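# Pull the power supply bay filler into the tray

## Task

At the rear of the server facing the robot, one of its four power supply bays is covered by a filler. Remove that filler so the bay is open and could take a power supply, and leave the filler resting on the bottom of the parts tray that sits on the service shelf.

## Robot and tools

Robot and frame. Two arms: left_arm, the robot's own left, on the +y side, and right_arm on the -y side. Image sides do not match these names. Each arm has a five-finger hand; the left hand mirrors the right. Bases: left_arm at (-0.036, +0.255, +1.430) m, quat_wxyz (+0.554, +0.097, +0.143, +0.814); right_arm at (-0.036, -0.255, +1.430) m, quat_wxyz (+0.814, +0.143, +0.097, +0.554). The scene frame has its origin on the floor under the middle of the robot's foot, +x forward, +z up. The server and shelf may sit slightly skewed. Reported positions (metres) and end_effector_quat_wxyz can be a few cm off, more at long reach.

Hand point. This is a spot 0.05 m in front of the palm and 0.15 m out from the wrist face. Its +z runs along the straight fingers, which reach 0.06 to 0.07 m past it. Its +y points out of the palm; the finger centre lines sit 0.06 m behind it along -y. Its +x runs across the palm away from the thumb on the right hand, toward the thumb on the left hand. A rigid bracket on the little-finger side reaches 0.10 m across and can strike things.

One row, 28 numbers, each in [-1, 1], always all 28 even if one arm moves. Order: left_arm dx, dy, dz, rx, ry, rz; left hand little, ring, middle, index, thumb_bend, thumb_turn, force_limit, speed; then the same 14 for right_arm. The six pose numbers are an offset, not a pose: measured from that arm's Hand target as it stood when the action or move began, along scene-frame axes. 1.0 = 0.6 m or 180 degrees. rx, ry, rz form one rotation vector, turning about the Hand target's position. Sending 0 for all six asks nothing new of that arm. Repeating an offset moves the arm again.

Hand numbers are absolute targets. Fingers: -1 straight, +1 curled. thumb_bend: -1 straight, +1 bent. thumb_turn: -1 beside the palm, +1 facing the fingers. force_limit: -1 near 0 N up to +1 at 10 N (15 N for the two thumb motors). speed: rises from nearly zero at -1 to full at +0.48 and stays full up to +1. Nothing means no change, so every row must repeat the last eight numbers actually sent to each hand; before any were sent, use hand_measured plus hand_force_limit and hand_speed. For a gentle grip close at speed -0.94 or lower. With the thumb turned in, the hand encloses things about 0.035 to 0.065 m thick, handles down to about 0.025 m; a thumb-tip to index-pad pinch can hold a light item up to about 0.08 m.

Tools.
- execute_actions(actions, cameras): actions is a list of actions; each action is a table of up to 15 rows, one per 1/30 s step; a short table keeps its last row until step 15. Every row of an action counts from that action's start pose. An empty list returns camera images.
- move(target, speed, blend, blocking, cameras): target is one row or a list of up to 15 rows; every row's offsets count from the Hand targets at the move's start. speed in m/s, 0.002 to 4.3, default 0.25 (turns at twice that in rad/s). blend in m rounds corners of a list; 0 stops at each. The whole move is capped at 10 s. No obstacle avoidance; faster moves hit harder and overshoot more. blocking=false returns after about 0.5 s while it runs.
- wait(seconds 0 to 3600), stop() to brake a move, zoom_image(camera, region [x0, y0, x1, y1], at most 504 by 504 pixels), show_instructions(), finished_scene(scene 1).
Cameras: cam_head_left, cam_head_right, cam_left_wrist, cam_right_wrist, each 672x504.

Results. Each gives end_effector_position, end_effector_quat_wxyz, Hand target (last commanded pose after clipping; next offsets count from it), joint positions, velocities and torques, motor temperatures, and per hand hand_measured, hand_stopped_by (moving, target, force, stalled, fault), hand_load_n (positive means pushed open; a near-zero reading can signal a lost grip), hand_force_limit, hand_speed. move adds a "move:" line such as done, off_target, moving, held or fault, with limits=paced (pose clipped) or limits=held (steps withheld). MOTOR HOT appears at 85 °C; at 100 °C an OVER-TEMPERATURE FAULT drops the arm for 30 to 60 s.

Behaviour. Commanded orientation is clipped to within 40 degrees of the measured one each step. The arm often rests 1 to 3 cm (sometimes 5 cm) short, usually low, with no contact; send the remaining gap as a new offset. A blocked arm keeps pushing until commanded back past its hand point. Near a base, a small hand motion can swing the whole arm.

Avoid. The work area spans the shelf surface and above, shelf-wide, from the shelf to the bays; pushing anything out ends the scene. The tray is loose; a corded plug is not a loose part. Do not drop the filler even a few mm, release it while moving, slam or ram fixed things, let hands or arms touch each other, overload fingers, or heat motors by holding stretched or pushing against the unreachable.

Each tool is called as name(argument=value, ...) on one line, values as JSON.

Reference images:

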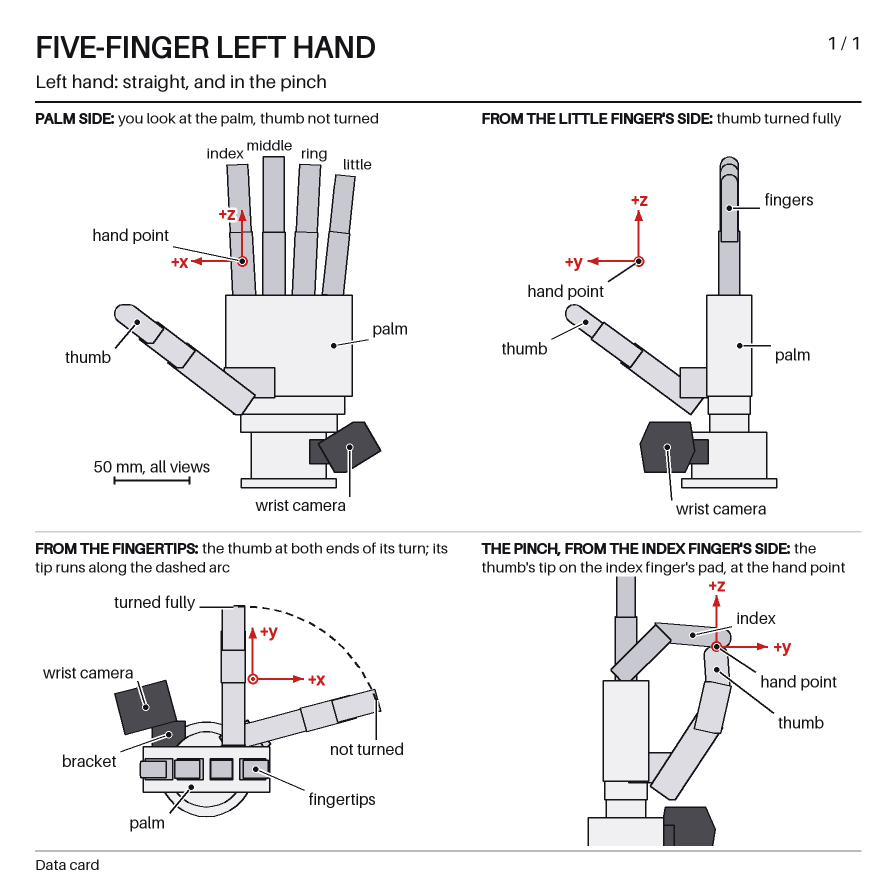

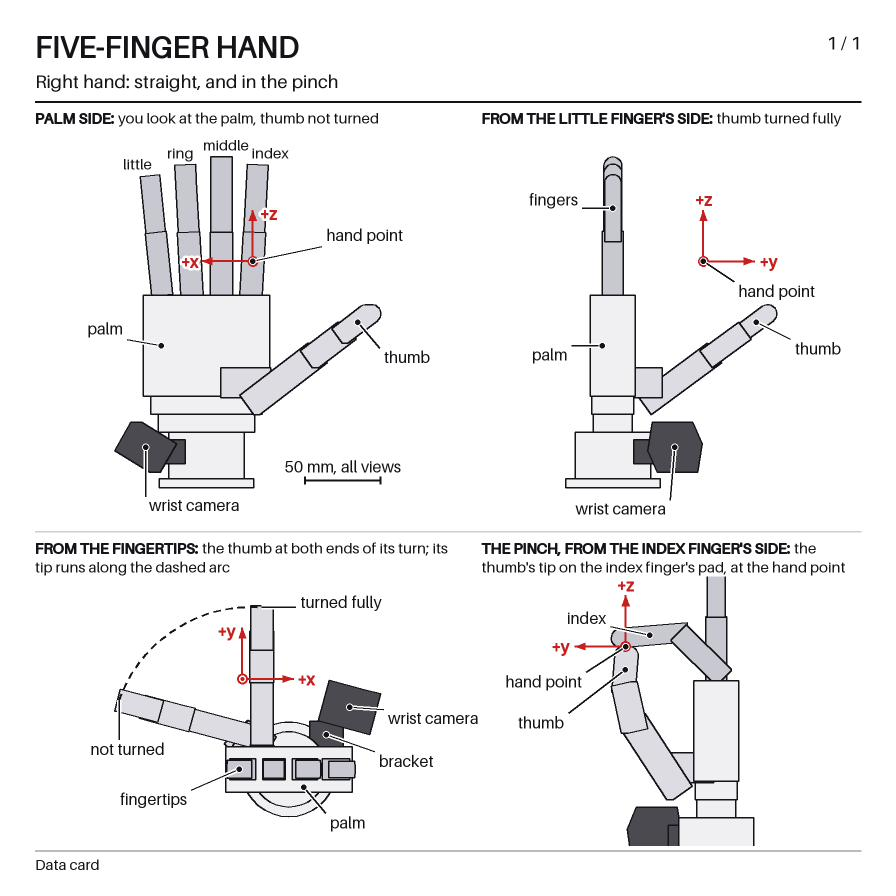

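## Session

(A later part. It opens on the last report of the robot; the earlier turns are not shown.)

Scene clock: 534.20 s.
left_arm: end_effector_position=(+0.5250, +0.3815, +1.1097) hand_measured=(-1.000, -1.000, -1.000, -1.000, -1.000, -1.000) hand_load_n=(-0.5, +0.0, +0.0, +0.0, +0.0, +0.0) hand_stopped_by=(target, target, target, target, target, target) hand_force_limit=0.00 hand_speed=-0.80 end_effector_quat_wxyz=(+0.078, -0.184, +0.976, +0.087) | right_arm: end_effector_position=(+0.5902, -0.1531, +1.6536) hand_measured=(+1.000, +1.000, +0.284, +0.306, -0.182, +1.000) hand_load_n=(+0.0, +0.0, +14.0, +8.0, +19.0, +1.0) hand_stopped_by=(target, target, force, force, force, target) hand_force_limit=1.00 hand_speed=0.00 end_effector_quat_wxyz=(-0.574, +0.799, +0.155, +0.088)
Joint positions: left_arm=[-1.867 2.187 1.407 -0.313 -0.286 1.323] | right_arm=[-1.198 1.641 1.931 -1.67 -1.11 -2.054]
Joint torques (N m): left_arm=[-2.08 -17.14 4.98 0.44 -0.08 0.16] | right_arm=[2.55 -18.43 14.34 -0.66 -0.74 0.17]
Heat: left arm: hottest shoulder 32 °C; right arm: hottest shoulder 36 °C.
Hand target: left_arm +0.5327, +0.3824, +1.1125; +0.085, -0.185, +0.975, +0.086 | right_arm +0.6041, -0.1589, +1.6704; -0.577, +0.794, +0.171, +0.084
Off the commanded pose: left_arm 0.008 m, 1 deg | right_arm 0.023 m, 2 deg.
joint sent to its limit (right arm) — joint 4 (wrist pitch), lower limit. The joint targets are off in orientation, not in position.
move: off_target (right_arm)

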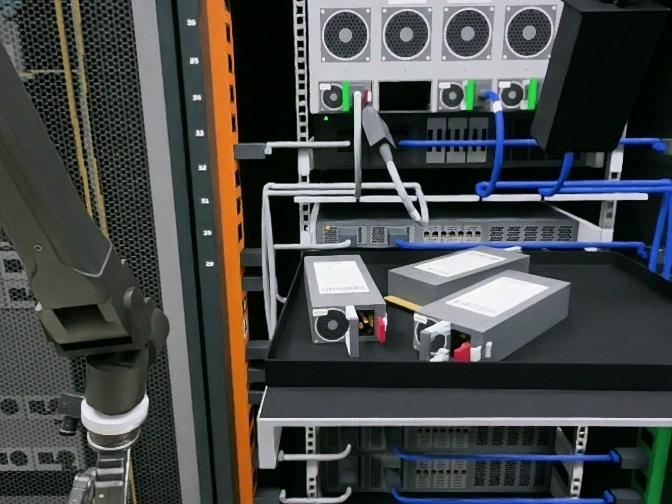

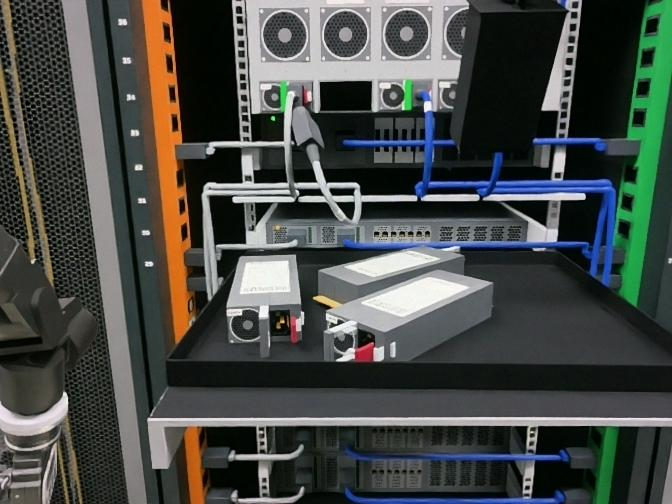

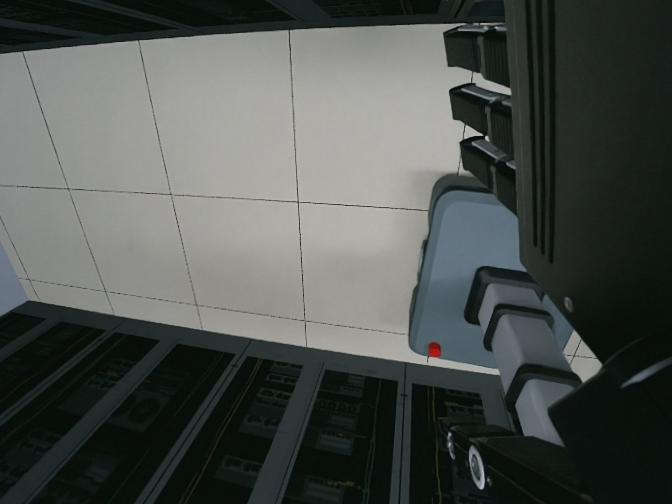

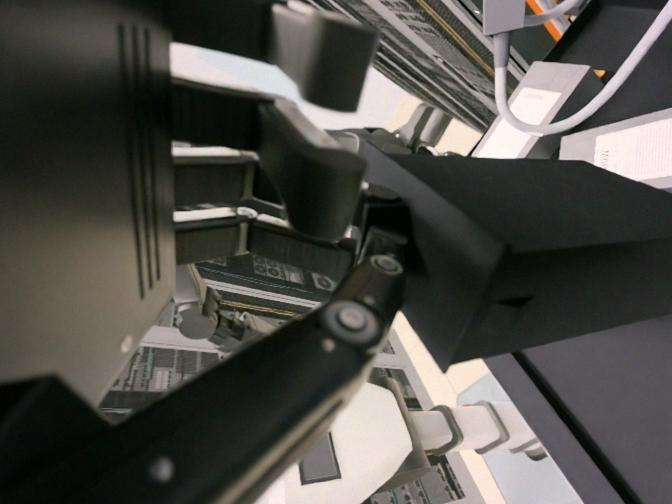

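move(target=[0,0,0,0,0,0,-1,-1,-1,-1,-1,-1,0,-0.8,0.018,-0.102,-0.134,-0.012,0.12,0,1,1,0.88,0.88,-0.12,1,1,0], speed=0.1, cameras=["cam_head_left","cam_head_right","cam_right_wrist"])

Scene clock: 538.47 s.
left_arm: end_effector_position=(+0.5250, +0.3815, +1.1097) hand_measured=(-1.000, -1.000, -1.000, -1.000, -1.000, -1.000) hand_load_n=(+0.0, +0.0, +0.0, +0.5, +0.0, +0.0) hand_stopped_by=(target, target, target, target, target, target) hand_force_limit=0.00 hand_speed=-0.80 end_effector_quat_wxyz=(+0.078, -0.184, +0.976, +0.087) | right_arm: end_effector_position=(+0.5999, -0.2134, +1.5735) hand_measured=(+1.000, +1.000, +0.284, +0.306, -0.182, +1.000) hand_load_n=(+0.5, +0.0, +14.0, +8.5, +19.0, +1.0) hand_stopped_by=(target, target, force, force, force, target) hand_force_limit=1.00 hand_speed=0.00 end_effector_quat_wxyz=(-0.557, +0.830, +0.003, +0.005)
Joint positions: left_arm=[-1.867 2.187 1.407 -0.313 -0.286 1.323] | right_arm=[-1.317 1.772 1.951 -1.67 -1.08 -1.862]
Joint torques (N m): left_arm=[-2.02 -17.14 4.96 0.44 -0.08 0.15] | right_arm=[2.02 -20.48 14.04 -0.85 -0.72 0.11]
Heat: left arm: hottest shoulder 32 °C; right arm: hottest shoulder 36 °C.
Hand target: left_arm +0.5327, +0.3824, +1.1125; +0.085, -0.185, +0.975, +0.086 | right_arm +0.6149, -0.2200, +1.5901; -0.584, +0.806, +0.061, -0.069
Off the commanded pose: left_arm 0.008 m, 1 deg | right_arm 0.023 m, 12 deg.
joint sent to its limit (right arm) — joint 4 (wrist pitch), lower limit. The joint targets are off in orientation, not in position.
move: off_target (right_arm)

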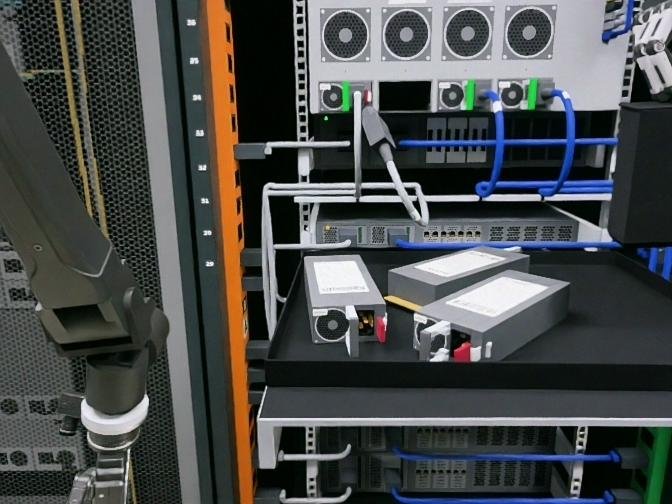

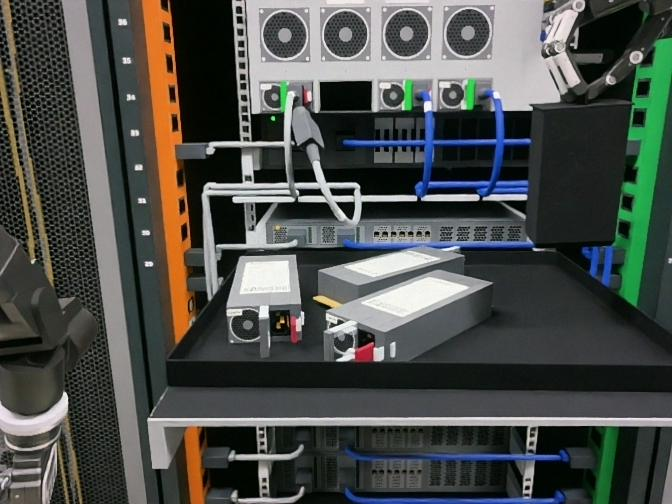

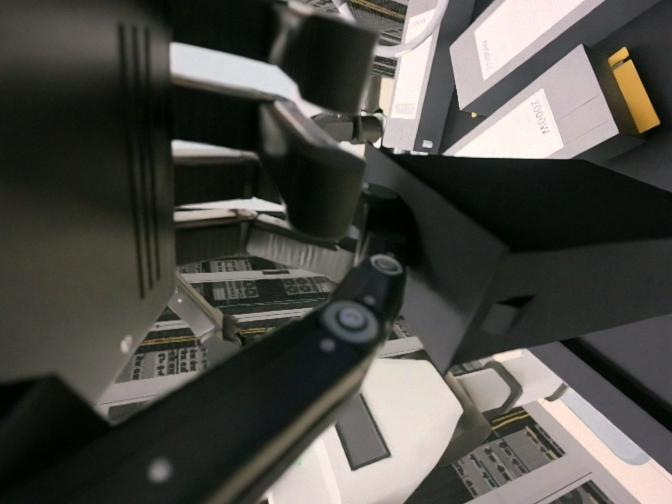

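zoom_image(camera="cam_head_right", region=[500, 80, 672, 260])

zoom_image(camera="cam_head_left", region=[500, 80, 672, 260])

Scaled by 2.800 from the camera's image (finer frame: 960x720).

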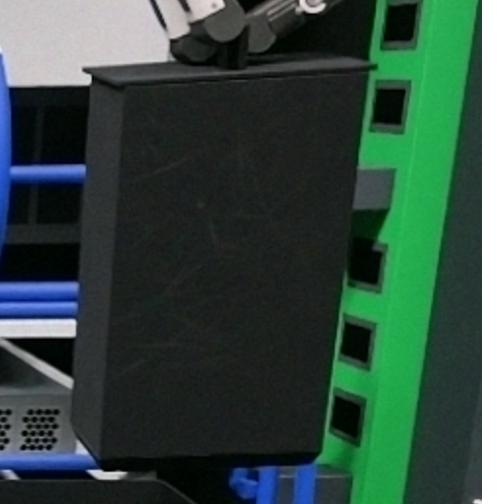

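Scaled by 2.800 from the camera's image (finer frame: 960x720).

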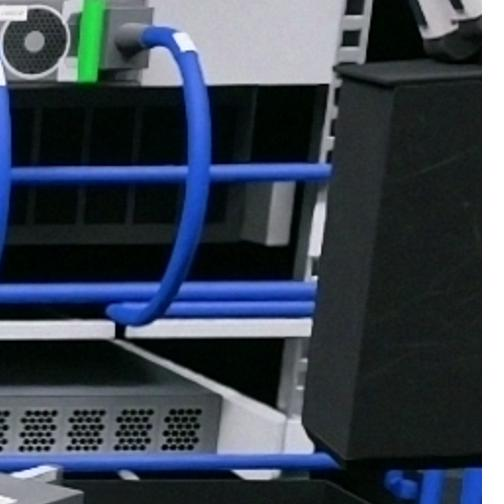

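move(target=[0,0,0,0,0,0,-1,-1,-1,-1,-1,-1,0,-0.8,0,0.01,-0.073,0.001,0.015,-0.057,1,1,0.88,0.88,-0.12,1,1,0], speed=0.06, cameras=["cam_head_left","cam_head_right","cam_right_wrist"])

zoom_image(camera="cam_head_right", region=[500, 110, 672, 290])

zoom_image(camera="cam_head_left", region=[500, 110, 672, 290])

Scene clock: 541.43 s.
left_arm: end_effector_position=(+0.5250, +0.3815, +1.1097) hand_measured=(-1.000, -1.000, -1.000, -1.000, -1.000, -1.000) hand_load_n=(+0.0, +0.0, +0.0, +0.0, +0.0, +0.0) hand_stopped_by=(target, target, target, target, target, target) hand_force_limit=0.00 hand_speed=-0.80 end_effector_quat_wxyz=(+0.078, -0.184, +0.976, +0.087) | right_arm: end_effector_position=(+0.6033, -0.2075, +1.5352) hand_measured=(+1.000, +1.000, +0.284, +0.306, -0.182, +1.000) hand_load_n=(+0.0, +0.0, +14.0, +8.0, +18.5, +0.5) hand_stopped_by=(target, target, force, force, force, target) hand_force_limit=1.00 hand_speed=0.00 end_effector_quat_wxyz=(-0.584, +0.811, -0.035, -0.027)
Joint positions: left_arm=[-1.867 2.187 1.407 -0.313 -0.286 1.323] | right_arm=[-1.327 1.856 1.951 -1.67 -1.14 -1.841]
Joint torques (N m): left_arm=[-2.02 -17.2 4.97 0.46 -0.09 0.15] | right_arm=[1.9 -20.25 12.67 -0.87 -0.86 0.14]
Heat: left arm: hottest shoulder 32 °C; right arm: hottest shoulder 36 °C.
Hand target: left_arm +0.5327, +0.3824, +1.1125; +0.085, -0.185, +0.975, +0.086 | right_arm +0.6149, -0.2140, +1.5462; -0.591, +0.806, -0.025, -0.036
Off the commanded pose: left_arm 0.008 m, 1 deg | right_arm 0.017 m, 2 deg.
joint sent to its limit (right arm) — joint 4 (wrist pitch), lower limit. The joint targets are off in orientation, not in position.
move: off_target (right_arm)

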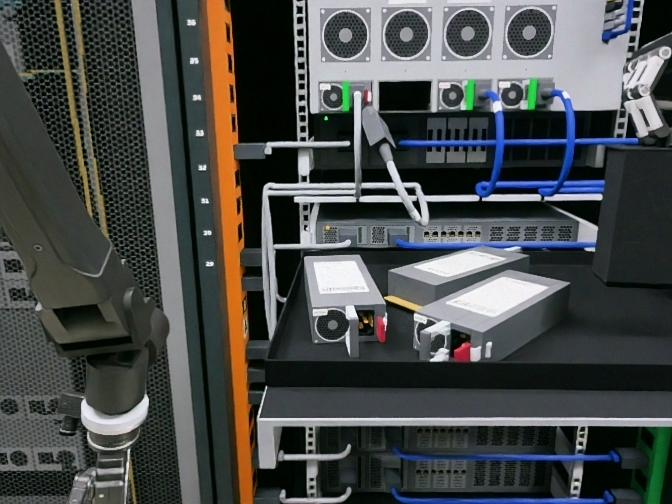

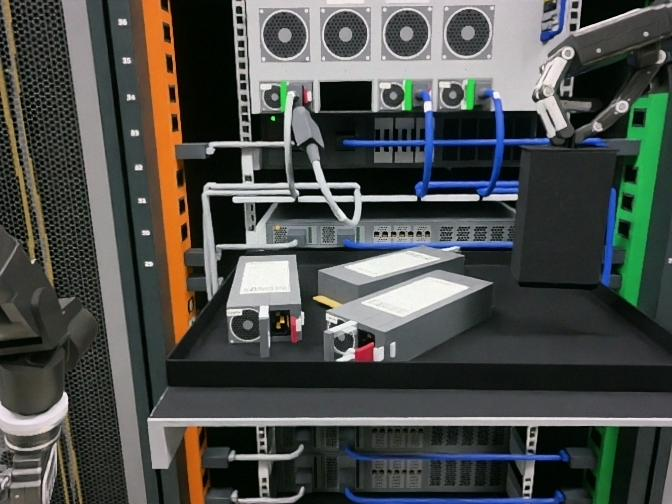

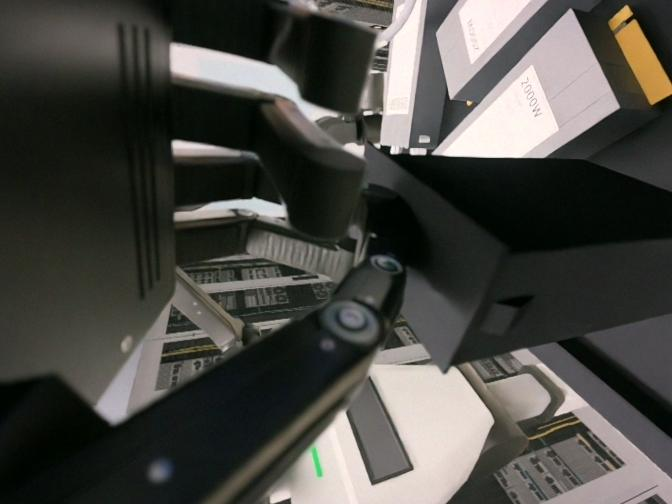

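Scaled by 2.800 from the camera's image (finer frame: 960x720).

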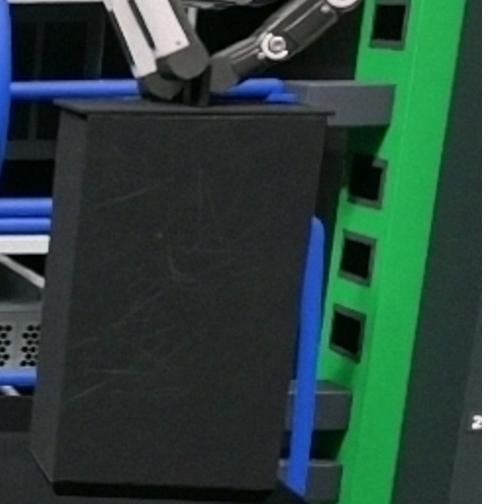

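Scaled by 2.800 from the camera's image (finer frame: 960x720).

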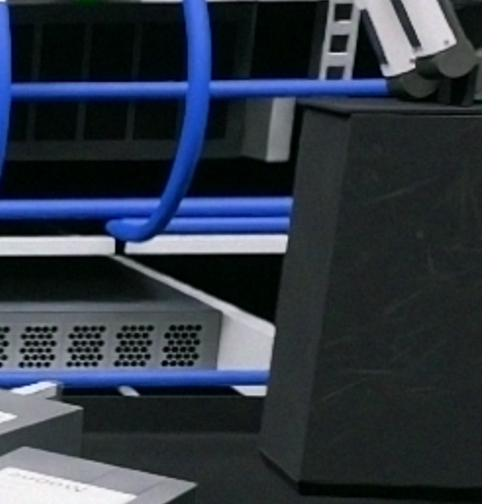

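move(target=[0,0,0,0,0,0,-1,-1,-1,-1,-1,-1,0,-0.8,0,0.01,-0.05,0,0,0,1,1,0.88,0.88,-0.12,1,1,0], speed=0.05, cameras=["cam_head_left","cam_head_right","cam_right_wrist"])

zoom_image(camera="cam_head_right", region=[472, 130, 672, 330])

zoom_image(camera="cam_head_left", region=[472, 130, 672, 330])

Scene clock: 543.50 s.
left_arm: end_effector_position=(+0.5250, +0.3815, +1.1097) hand_measured=(-1.000, -1.000, -1.000, -1.000, -1.000, -1.000) hand_load_n=(+0.0, +0.0, +0.0, +0.0, +0.0, +0.0) hand_stopped_by=(target, target, target, target, target, target) hand_force_limit=0.00 hand_speed=-0.80 end_effector_quat_wxyz=(+0.078, -0.184, +0.976, +0.087) | right_arm: end_effector_position=(+0.6027, -0.2049, +1.5062) hand_measured=(+1.000, +1.000, +0.284, +0.306, -0.182, +1.000) hand_load_n=(+0.5, +0.0, +14.0, +8.5, +19.0, +1.0) hand_stopped_by=(target, target, force, force, force, target) hand_force_limit=1.00 hand_speed=0.00 end_effector_quat_wxyz=(-0.586, +0.808, -0.042, -0.044)
Joint positions: left_arm=[-1.867 2.187 1.407 -0.313 -0.286 1.323] | right_arm=[-1.327 1.907 1.951 -1.67 -1.141 -1.857]
Joint torques (N m): left_arm=[-2.02 -17.2 5 0.46 -0.08 0.15] | right_arm=[2.43 -20.78 11.99 -0.95 -0.81 -0.07]
Heat: left arm: hottest shoulder 32 °C; right arm: hottest shoulder 36 °C.
Hand target: left_arm +0.5327, +0.3824, +1.1125; +0.085, -0.185, +0.975, +0.086 | right_arm +0.6149, -0.2080, +1.5163; -0.591, +0.806, -0.025, -0.036
Off the commanded pose: left_arm 0.008 m, 1 deg | right_arm 0.016 m, 2 deg.
joint sent to its limit (right arm) — joint 4 (wrist pitch), lower limit. The joint targets still meet the commanded pose.
move: off_target (right_arm)

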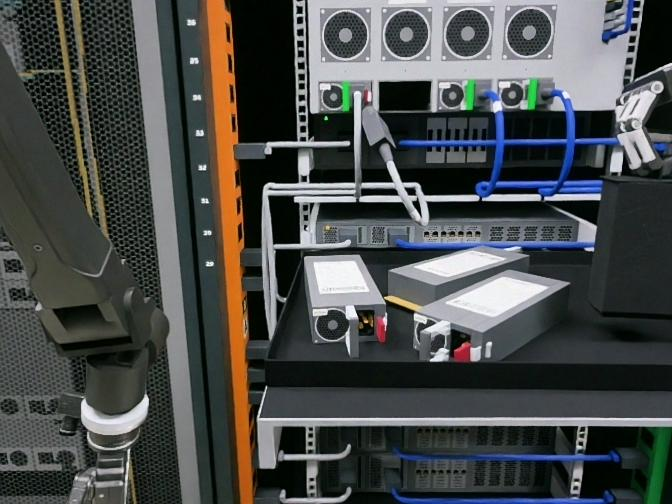

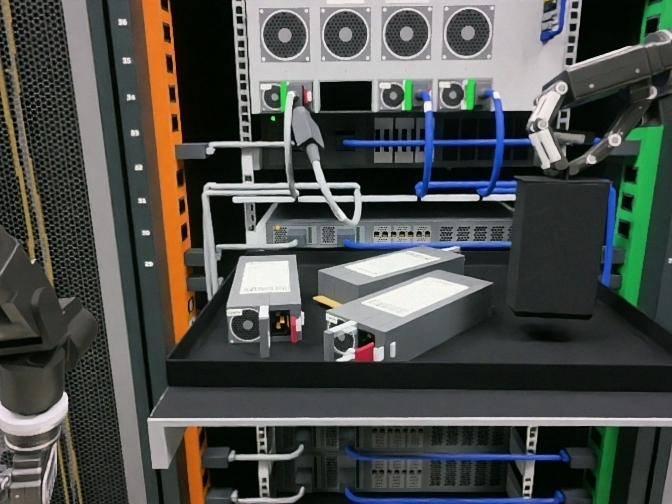

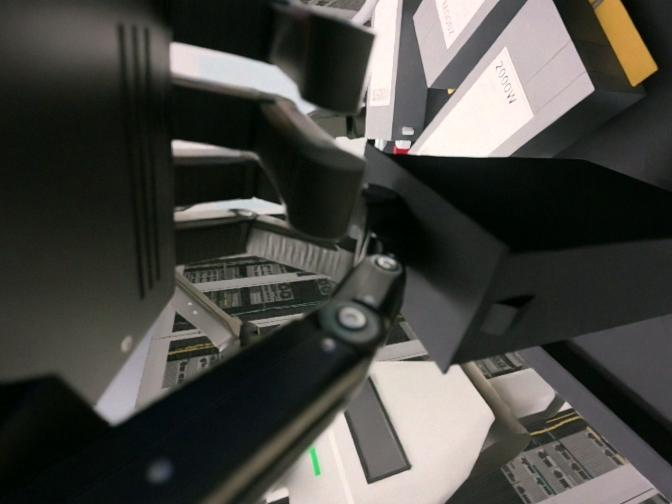

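Scaled by 2.520 from the camera's image (finer frame: 960x720).

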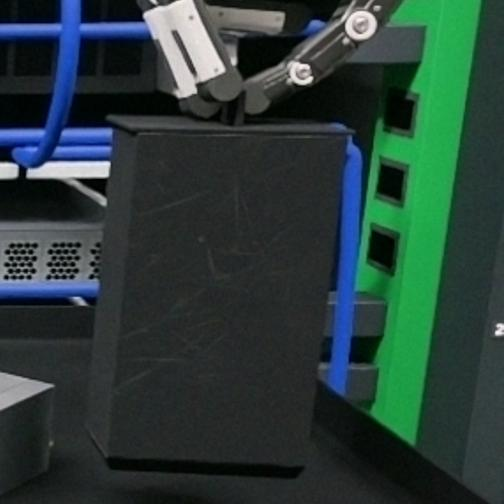

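Scaled by 2.520 from the camera's image (finer frame: 960x720).

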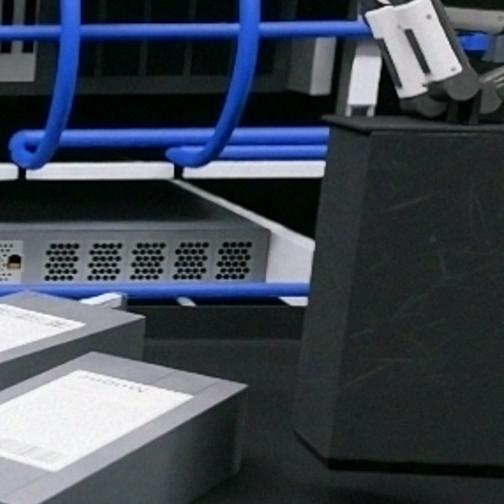

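zoom_image(camera="cam_head_right", region=[505, 160, 625, 220])

zoom_image(camera="cam_head_left", region=[552, 160, 672, 220])

zoom_image(camera="cam_head_right", region=[495, 280, 615, 340])

zoom_image(camera="cam_head_left", region=[552, 280, 672, 340])

Scaled by 4.200 from the camera's image (finer frame: 960x720).

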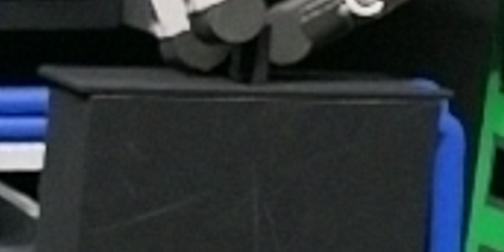

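Scaled by 4.200 from the camera's image (finer frame: 960x720).

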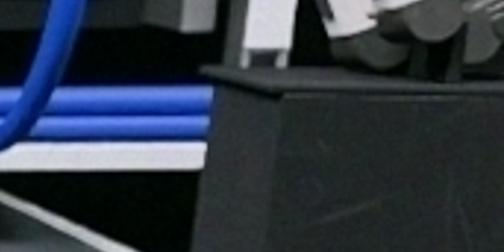

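Scaled by 4.200 from the camera's image (finer frame: 960x720).

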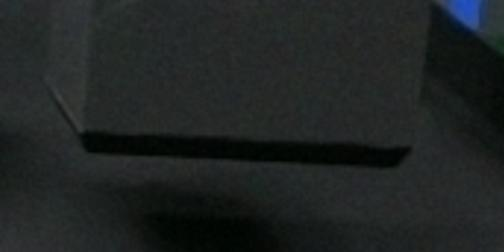

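Scaled by 4.200 from the camera's image (finer frame: 960x720).

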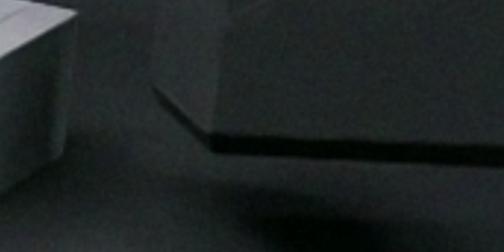

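move(target=[0,0,0,0,0,0,-1,-1,-1,-1,-1,-1,0,-0.8,0.01,0,-0.02,0,-0.017,0,1,1,0.88,0.88,-0.12,1,1,0], speed=0.03, cameras=["cam_head_left","cam_head_right"])

zoom_image(camera="cam_head_right", region=[495, 290, 615, 350])

zoom_image(camera="cam_head_right", region=[472, 150, 672, 350])

Scene clock: 546.50 s.
left_arm: end_effector_position=(+0.5250, +0.3815, +1.1097) hand_measured=(-1.000, -1.000, -1.000, -1.000, -1.000, -1.000) hand_load_n=(+0.0, +0.0, +0.0, +0.0, +0.0, +0.0) hand_stopped_by=(target, target, target, target, target, target) hand_force_limit=0.00 hand_speed=-0.80 end_effector_quat_wxyz=(+0.078, -0.184, +0.976, +0.087) | right_arm: end_effector_position=(+0.6059, -0.2039, +1.4949) hand_measured=(+1.000, +1.000, +0.284, +0.306, -0.182, +1.000) hand_load_n=(+0.0, +0.0, +14.0, +8.5, +19.0, +1.0) hand_stopped_by=(target, target, force, force, force, target) hand_force_limit=1.00 hand_speed=0.00 end_effector_quat_wxyz=(-0.590, +0.806, -0.021, -0.032)
Joint positions: left_arm=[-1.867 2.187 1.407 -0.313 -0.286 1.323] | right_arm=[-1.327 1.924 1.951 -1.67 -1.147 -1.921]
Joint torques (N m): left_arm=[-2.08 -17.2 4.97 0.44 -0.08 0.15] | right_arm=[2.73 -21.01 12.59 -1.14 -0.85 -0.05]
Heat: left arm: hottest shoulder 32 °C; right arm: hottest shoulder 36 °C.
Hand target: left_arm +0.5327, +0.3824, +1.1125; +0.085, -0.185, +0.975, +0.086 | right_arm +0.6209, -0.2080, +1.5041; -0.591, +0.806, -0.009, -0.014
Off the commanded pose: left_arm 0.008 m, 1 deg | right_arm 0.018 m, 3 deg.
joint sent to its limit (right arm) — joint 4 (wrist pitch), lower limit. The joint targets still meet the commanded pose.
move: off_target (right_arm)

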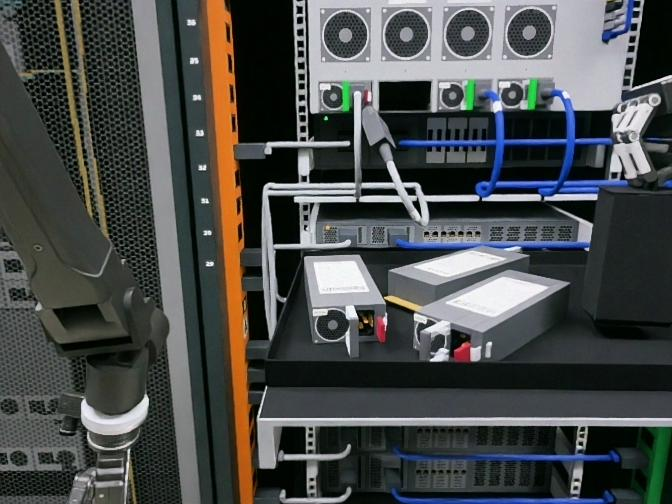

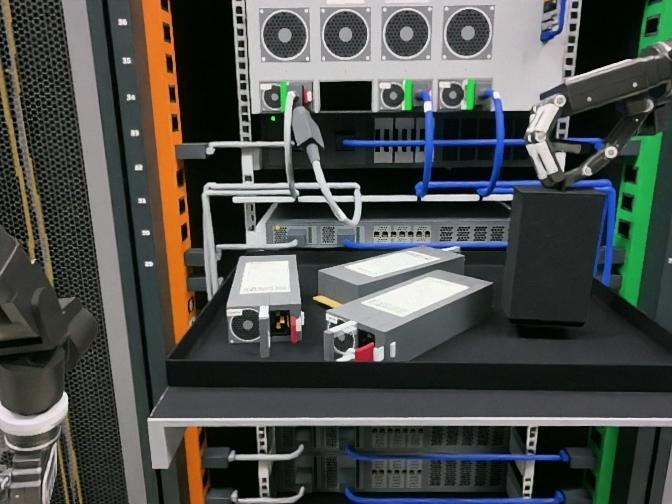

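Scaled by 4.200 from the camera's image (finer frame: 960x720).

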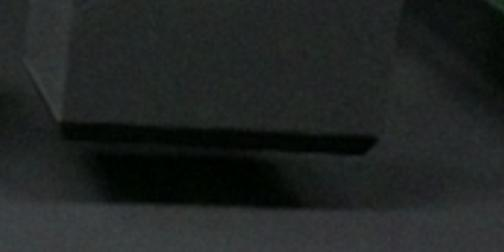

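Scaled by 2.520 from the camera's image (finer frame: 960x720).

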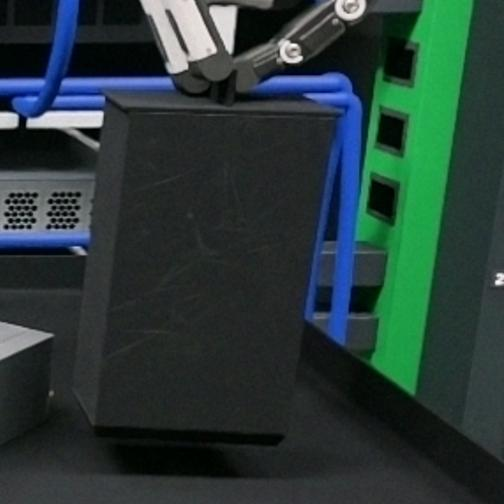

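move(target=[0,0,0,0,0,0,-1,-1,-1,-1,-1,-1,0,-0.8,0.0,0,-0.013,-0.008,0,0,1,1,0.88,0.88,-0.12,1,1,0], speed=0.03, cameras=["cam_head_left","cam_head_right"])

zoom_image(camera="cam_head_right", region=[495, 290, 615, 350])

zoom_image(camera="cam_head_right", region=[472, 150, 672, 350])

Scene clock: 547.60 s.
left_arm: end_effector_position=(+0.5250, +0.3815, +1.1097) hand_measured=(-1.000, -1.000, -1.000, -1.000, -1.000, -1.000) hand_load_n=(+0.0, +0.0, +0.0, +0.0, +0.0, +0.0) hand_stopped_by=(target, target, target, target, target, target) hand_force_limit=0.00 hand_speed=-0.80 end_effector_quat_wxyz=(+0.078, -0.184, +0.976, +0.087) | right_arm: end_effector_position=(+0.6084, -0.2066, +1.4904) hand_measured=(+1.000, +1.000, +0.284, +0.306, -0.182, +1.000) hand_load_n=(+0.0, +0.0, +14.0, +8.5, +19.0, +1.0) hand_stopped_by=(target, target, force, force, force, target) hand_force_limit=1.00 hand_speed=0.00 end_effector_quat_wxyz=(-0.582, +0.812, -0.014, -0.026)
Joint positions: left_arm=[-1.867 2.187 1.407 -0.313 -0.286 1.323] | right_arm=[-1.327 1.924 1.951 -1.65 -1.128 -1.921]
Joint torques (N m): left_arm=[-2.02 -17.2 4.98 0.44 -0.09 0.15] | right_arm=[3.14 -20.89 11.75 -0.7 -0.68 0.16]
Heat: left arm: hottest shoulder 32 °C; right arm: hottest shoulder 36 °C.
Hand target: left_arm +0.5327, +0.3824, +1.1125; +0.085, -0.185, +0.975, +0.086 | right_arm +0.6208, -0.2080, +1.4964; -0.581, +0.814, -0.009, -0.014
Off the commanded pose: left_arm 0.008 m, 1 deg | right_arm 0.014 m, 2 deg.
move: off_target (right_arm)

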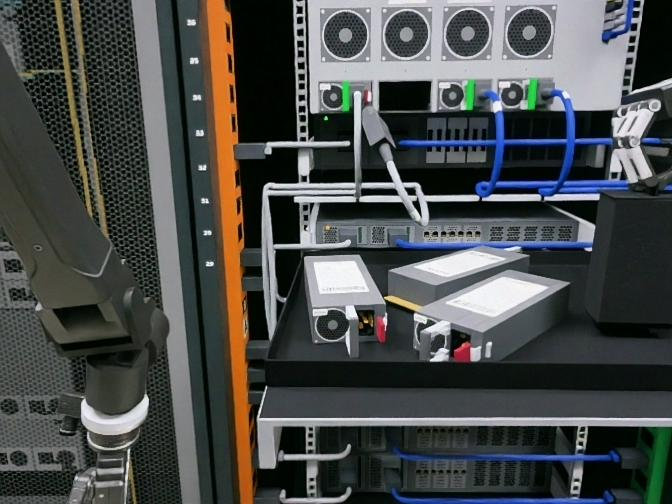

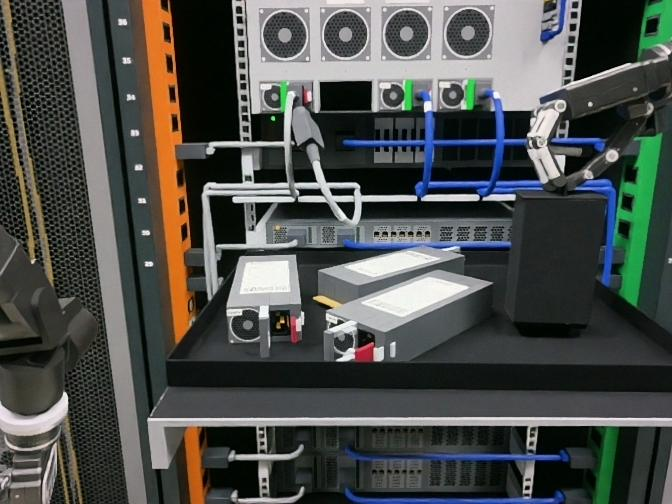

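Scaled by 4.200 from the camera's image (finer frame: 960x720).

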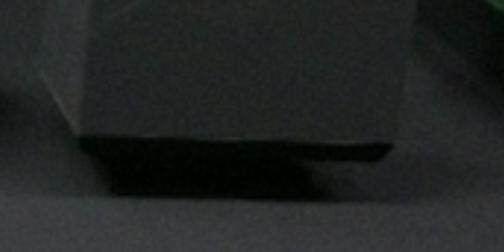

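Scaled by 2.520 from the camera's image (finer frame: 960x720).

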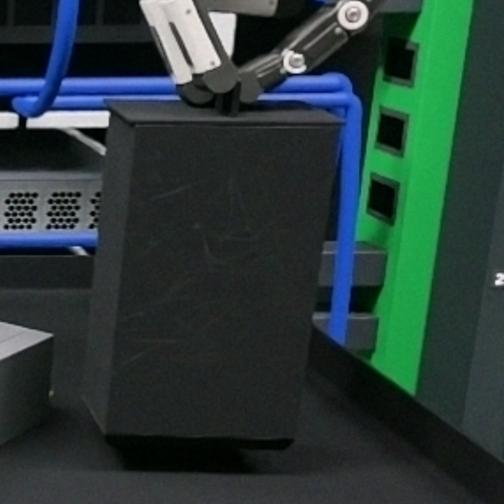

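move(target=[0,0,0,0,0,0,-1,-1,-1,-1,-1,-1,0,-0.8,0.0,0,-0.013,0,0,0,1,1,0.88,0.88,-0.12,1,1,0], speed=0.03, cameras=["cam_head_left","cam_head_right"])

zoom_image(camera="cam_head_right", region=[495, 290, 615, 350])

zoom_image(camera="cam_head_right", region=[472, 150, 672, 350])

Scene clock: 548.70 s.
left_arm: end_effector_position=(+0.5250, +0.3815, +1.1097) hand_measured=(-1.000, -1.000, -1.000, -1.000, -1.000, -1.000) hand_load_n=(+0.0, +0.0, +0.0, +0.0, +0.0, +0.0) hand_stopped_by=(target, target, target, target, target, target) hand_force_limit=0.00 hand_speed=-0.80 end_effector_quat_wxyz=(+0.078, -0.184, +0.976, +0.087) | right_arm: end_effector_position=(+0.6105, -0.2065, +1.4849) hand_measured=(+1.000, +1.000, +0.284, +0.306, -0.182, +1.000) hand_load_n=(+0.0, +0.0, +14.0, +8.5, +18.5, +1.0) hand_stopped_by=(target, target, force, force, force, target) hand_force_limit=1.00 hand_speed=0.00 end_effector_quat_wxyz=(-0.582, +0.813, -0.013, -0.024)
Joint positions: left_arm=[-1.867 2.187 1.407 -0.313 -0.286 1.323] | right_arm=[-1.327 1.932 1.951 -1.637 -1.128 -1.921]
Joint torques (N m): left_arm=[-2.08 -17.14 4.97 0.44 -0.08 0.15] | right_arm=[3.08 -21.66 11.12 -0.61 -0.68 0.12]
Heat: left arm: hottest shoulder 32 °C; right arm: hottest shoulder 36 °C.
Hand target: left_arm +0.5327, +0.3824, +1.1125; +0.085, -0.185, +0.975, +0.086 | right_arm +0.6209, -0.2080, +1.4886; -0.581, +0.814, -0.009, -0.014
Off the commanded pose: left_arm 0.008 m, 1 deg | right_arm 0.011 m, 1 deg.
move: off_target (right_arm)

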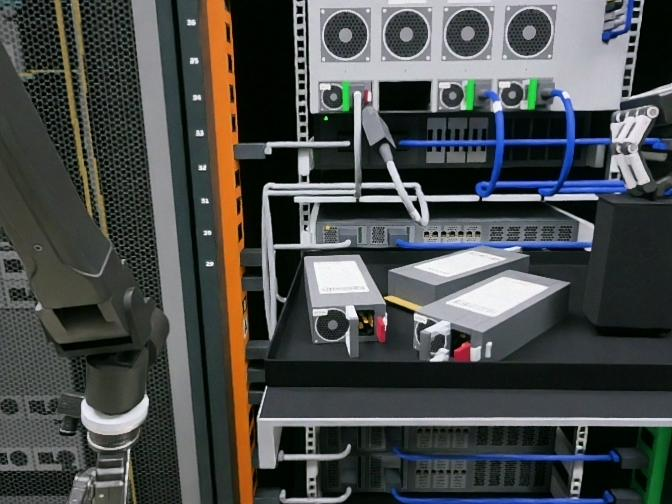

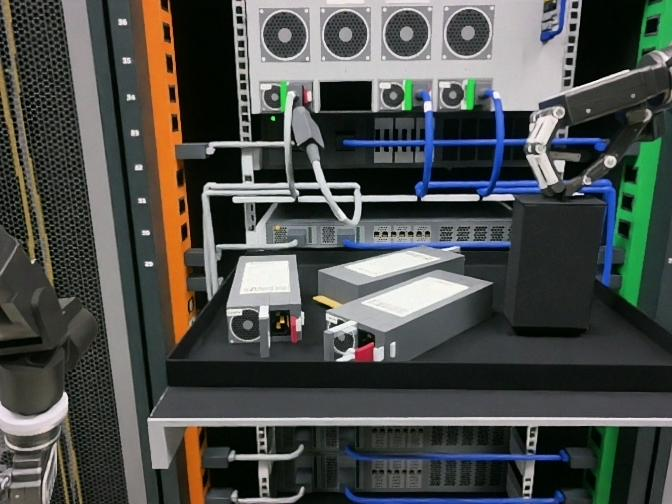

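Scaled by 4.200 from the camera's image (finer frame: 960x720).

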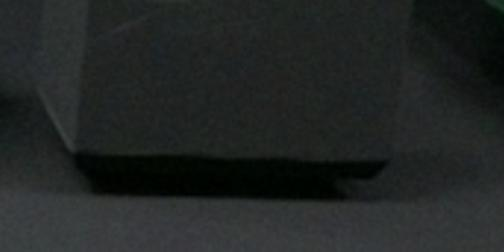

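Scaled by 2.520 from the camera's image (finer frame: 960x720).

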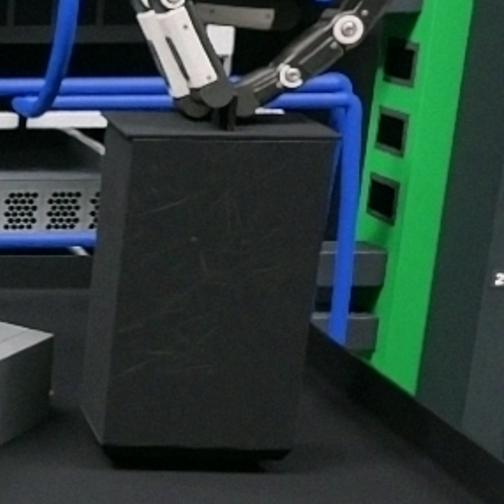

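move(target=[0,0,0,0,0,0,-1,-1,-1,-1,-1,-1,0,-0.8,0.0,0,-0.008,0,0,0,1,1,0.88,0.88,-0.12,1,1,0], speed=0.02, cameras=["cam_head_left","cam_head_right"])

zoom_image(camera="cam_head_right", region=[495, 290, 615, 350])

zoom_image(camera="cam_head_right", region=[472, 150, 672, 350])

Scene clock: 549.57 s.
left_arm: end_effector_position=(+0.5250, +0.3815, +1.1097) hand_measured=(-1.000, -1.000, -1.000, -1.000, -1.000, -1.000) hand_load_n=(+0.0, +0.0, +0.0, +0.0, +0.0, +0.0) hand_stopped_by=(target, target, target, target, target, target) hand_force_limit=0.00 hand_speed=-0.80 end_effector_quat_wxyz=(+0.078, -0.184, +0.976, +0.087) | right_arm: end_effector_position=(+0.6117, -0.2064, +1.4820) hand_measured=(+1.000, +1.000, +0.284, +0.306, -0.182, +1.000) hand_load_n=(+0.0, +0.0, +14.0, +8.5, +19.0, +1.0) hand_stopped_by=(target, target, force, force, force, target) hand_force_limit=1.00 hand_speed=0.00 end_effector_quat_wxyz=(-0.582, +0.813, -0.012, -0.022)
Joint positions: left_arm=[-1.867 2.187 1.407 -0.313 -0.286 1.323] | right_arm=[-1.327 1.936 1.951 -1.63 -1.128 -1.921]
Joint torques (N m): left_arm=[-2.02 -17.2 4.97 0.44 -0.08 0.16] | right_arm=[2.78 -20.95 10.81 -0.65 -0.69 0.12]
Heat: left arm: hottest shoulder 32 °C; right arm: hottest shoulder 36 °C.
Hand target: left_arm +0.5327, +0.3824, +1.1125; +0.085, -0.185, +0.975, +0.086 | right_arm +0.6209, -0.2081, +1.4839; -0.581, +0.814, -0.009, -0.014
Off the commanded pose: left_arm 0.008 m, 1 deg | right_arm 0.009 m, 1 deg.
move: done

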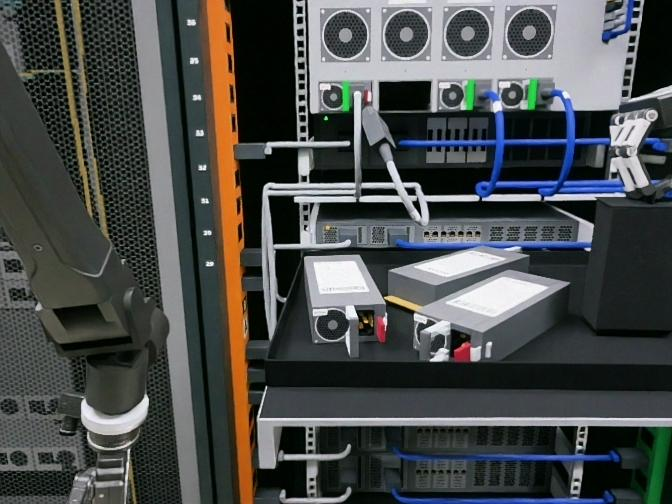

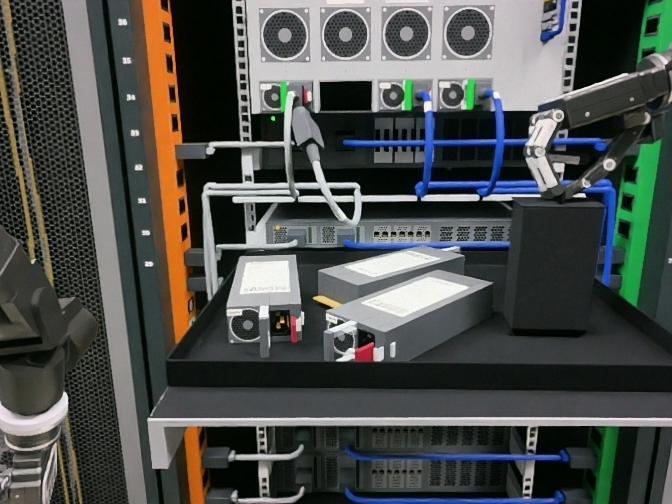

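Scaled by 4.200 from the camera's image (finer frame: 960x720).

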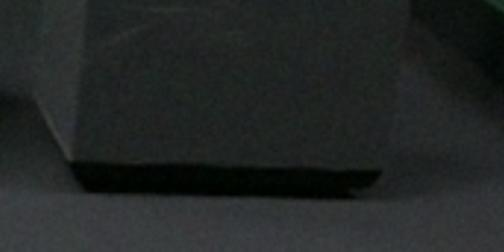

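Scaled by 2.520 from the camera's image (finer frame: 960x720).

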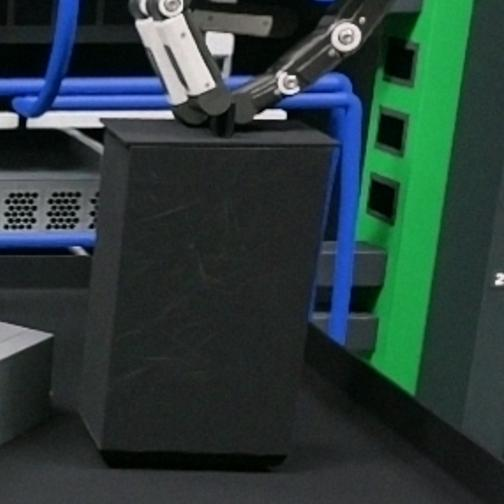

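move(target=[0,0,0,0,0,0,-1,-1,-1,-1,-1,-1,0,-0.8,0.0,0,-0.008,0,0,0,1,1,0.88,0.88,-0.12,1,1,0], speed=0.02, cameras=["cam_head_left","cam_head_right"])

zoom_image(camera="cam_head_right", region=[495, 290, 615, 350])

zoom_image(camera="cam_head_right", region=[472, 150, 672, 350])

Scene clock: 550.43 s.
left_arm: end_effector_position=(+0.5250, +0.3815, +1.1097) hand_measured=(-1.000, -1.000, -1.000, -1.000, -1.000, -1.000) hand_load_n=(+0.0, +0.0, +0.0, +0.0, +0.0, +0.0) hand_stopped_by=(target, target, target, target, target, target) hand_force_limit=0.00 hand_speed=-0.80 end_effector_quat_wxyz=(+0.078, -0.184, +0.976, +0.087) | right_arm: end_effector_position=(+0.6129, -0.2063, +1.4785) hand_measured=(+1.000, +1.000, +0.284, +0.306, -0.182, +1.000) hand_load_n=(+0.0, +0.0, +14.0, +8.0, +19.0, +1.0) hand_stopped_by=(target, target, force, force, force, target) hand_force_limit=1.00 hand_speed=0.00 end_effector_quat_wxyz=(-0.582, +0.813, -0.011, -0.021)
Joint positions: left_arm=[-1.867 2.187 1.407 -0.313 -0.286 1.323] | right_arm=[-1.327 1.941 1.951 -1.622 -1.128 -1.921]
Joint torques (N m): left_arm=[-2.02 -17.2 4.97 0.44 -0.09 0.16] | right_arm=[2.26 -21.19 10.41 -0.66 -0.68 0.09]
Heat: left arm: hottest shoulder 32 °C; right arm: hottest shoulder 36 °C.
Hand target: left_arm +0.5327, +0.3824, +1.1125; +0.085, -0.185, +0.975, +0.086 | right_arm +0.6209, -0.2080, +1.4790; -0.581, +0.814, -0.009, -0.014
Off the commanded pose: left_arm 0.008 m, 1 deg | right_arm 0.008 m, 1 deg.
move: done

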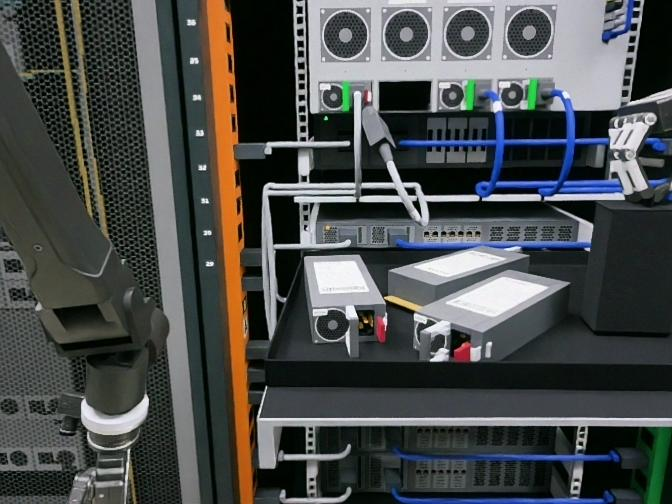

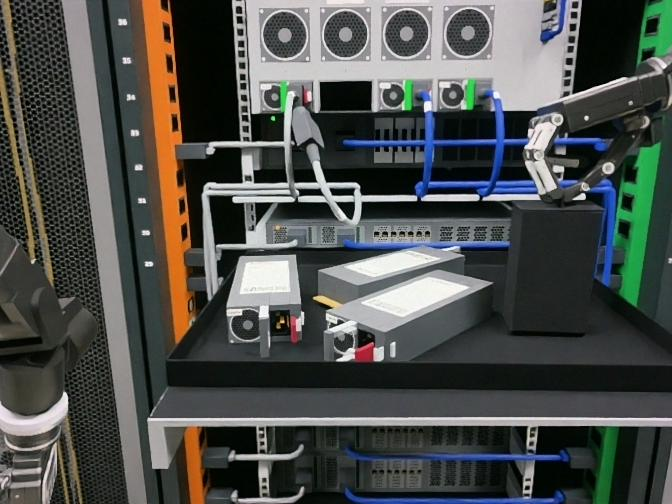

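Scaled by 4.200 from the camera's image (finer frame: 960x720).

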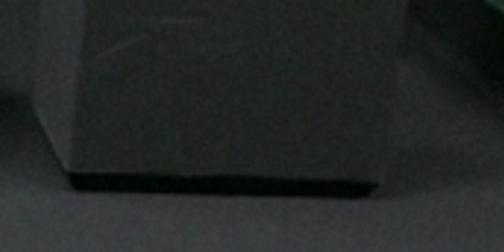

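Scaled by 2.520 from the camera's image (finer frame: 960x720).

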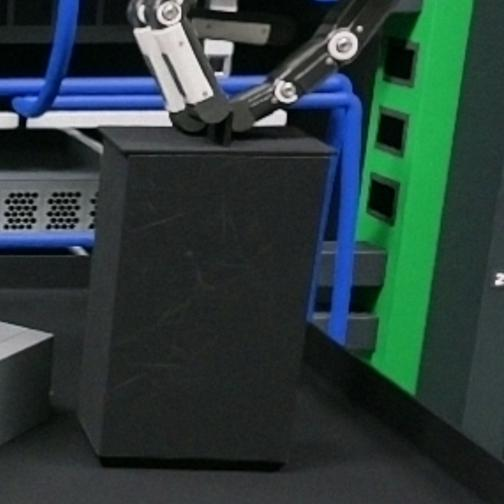

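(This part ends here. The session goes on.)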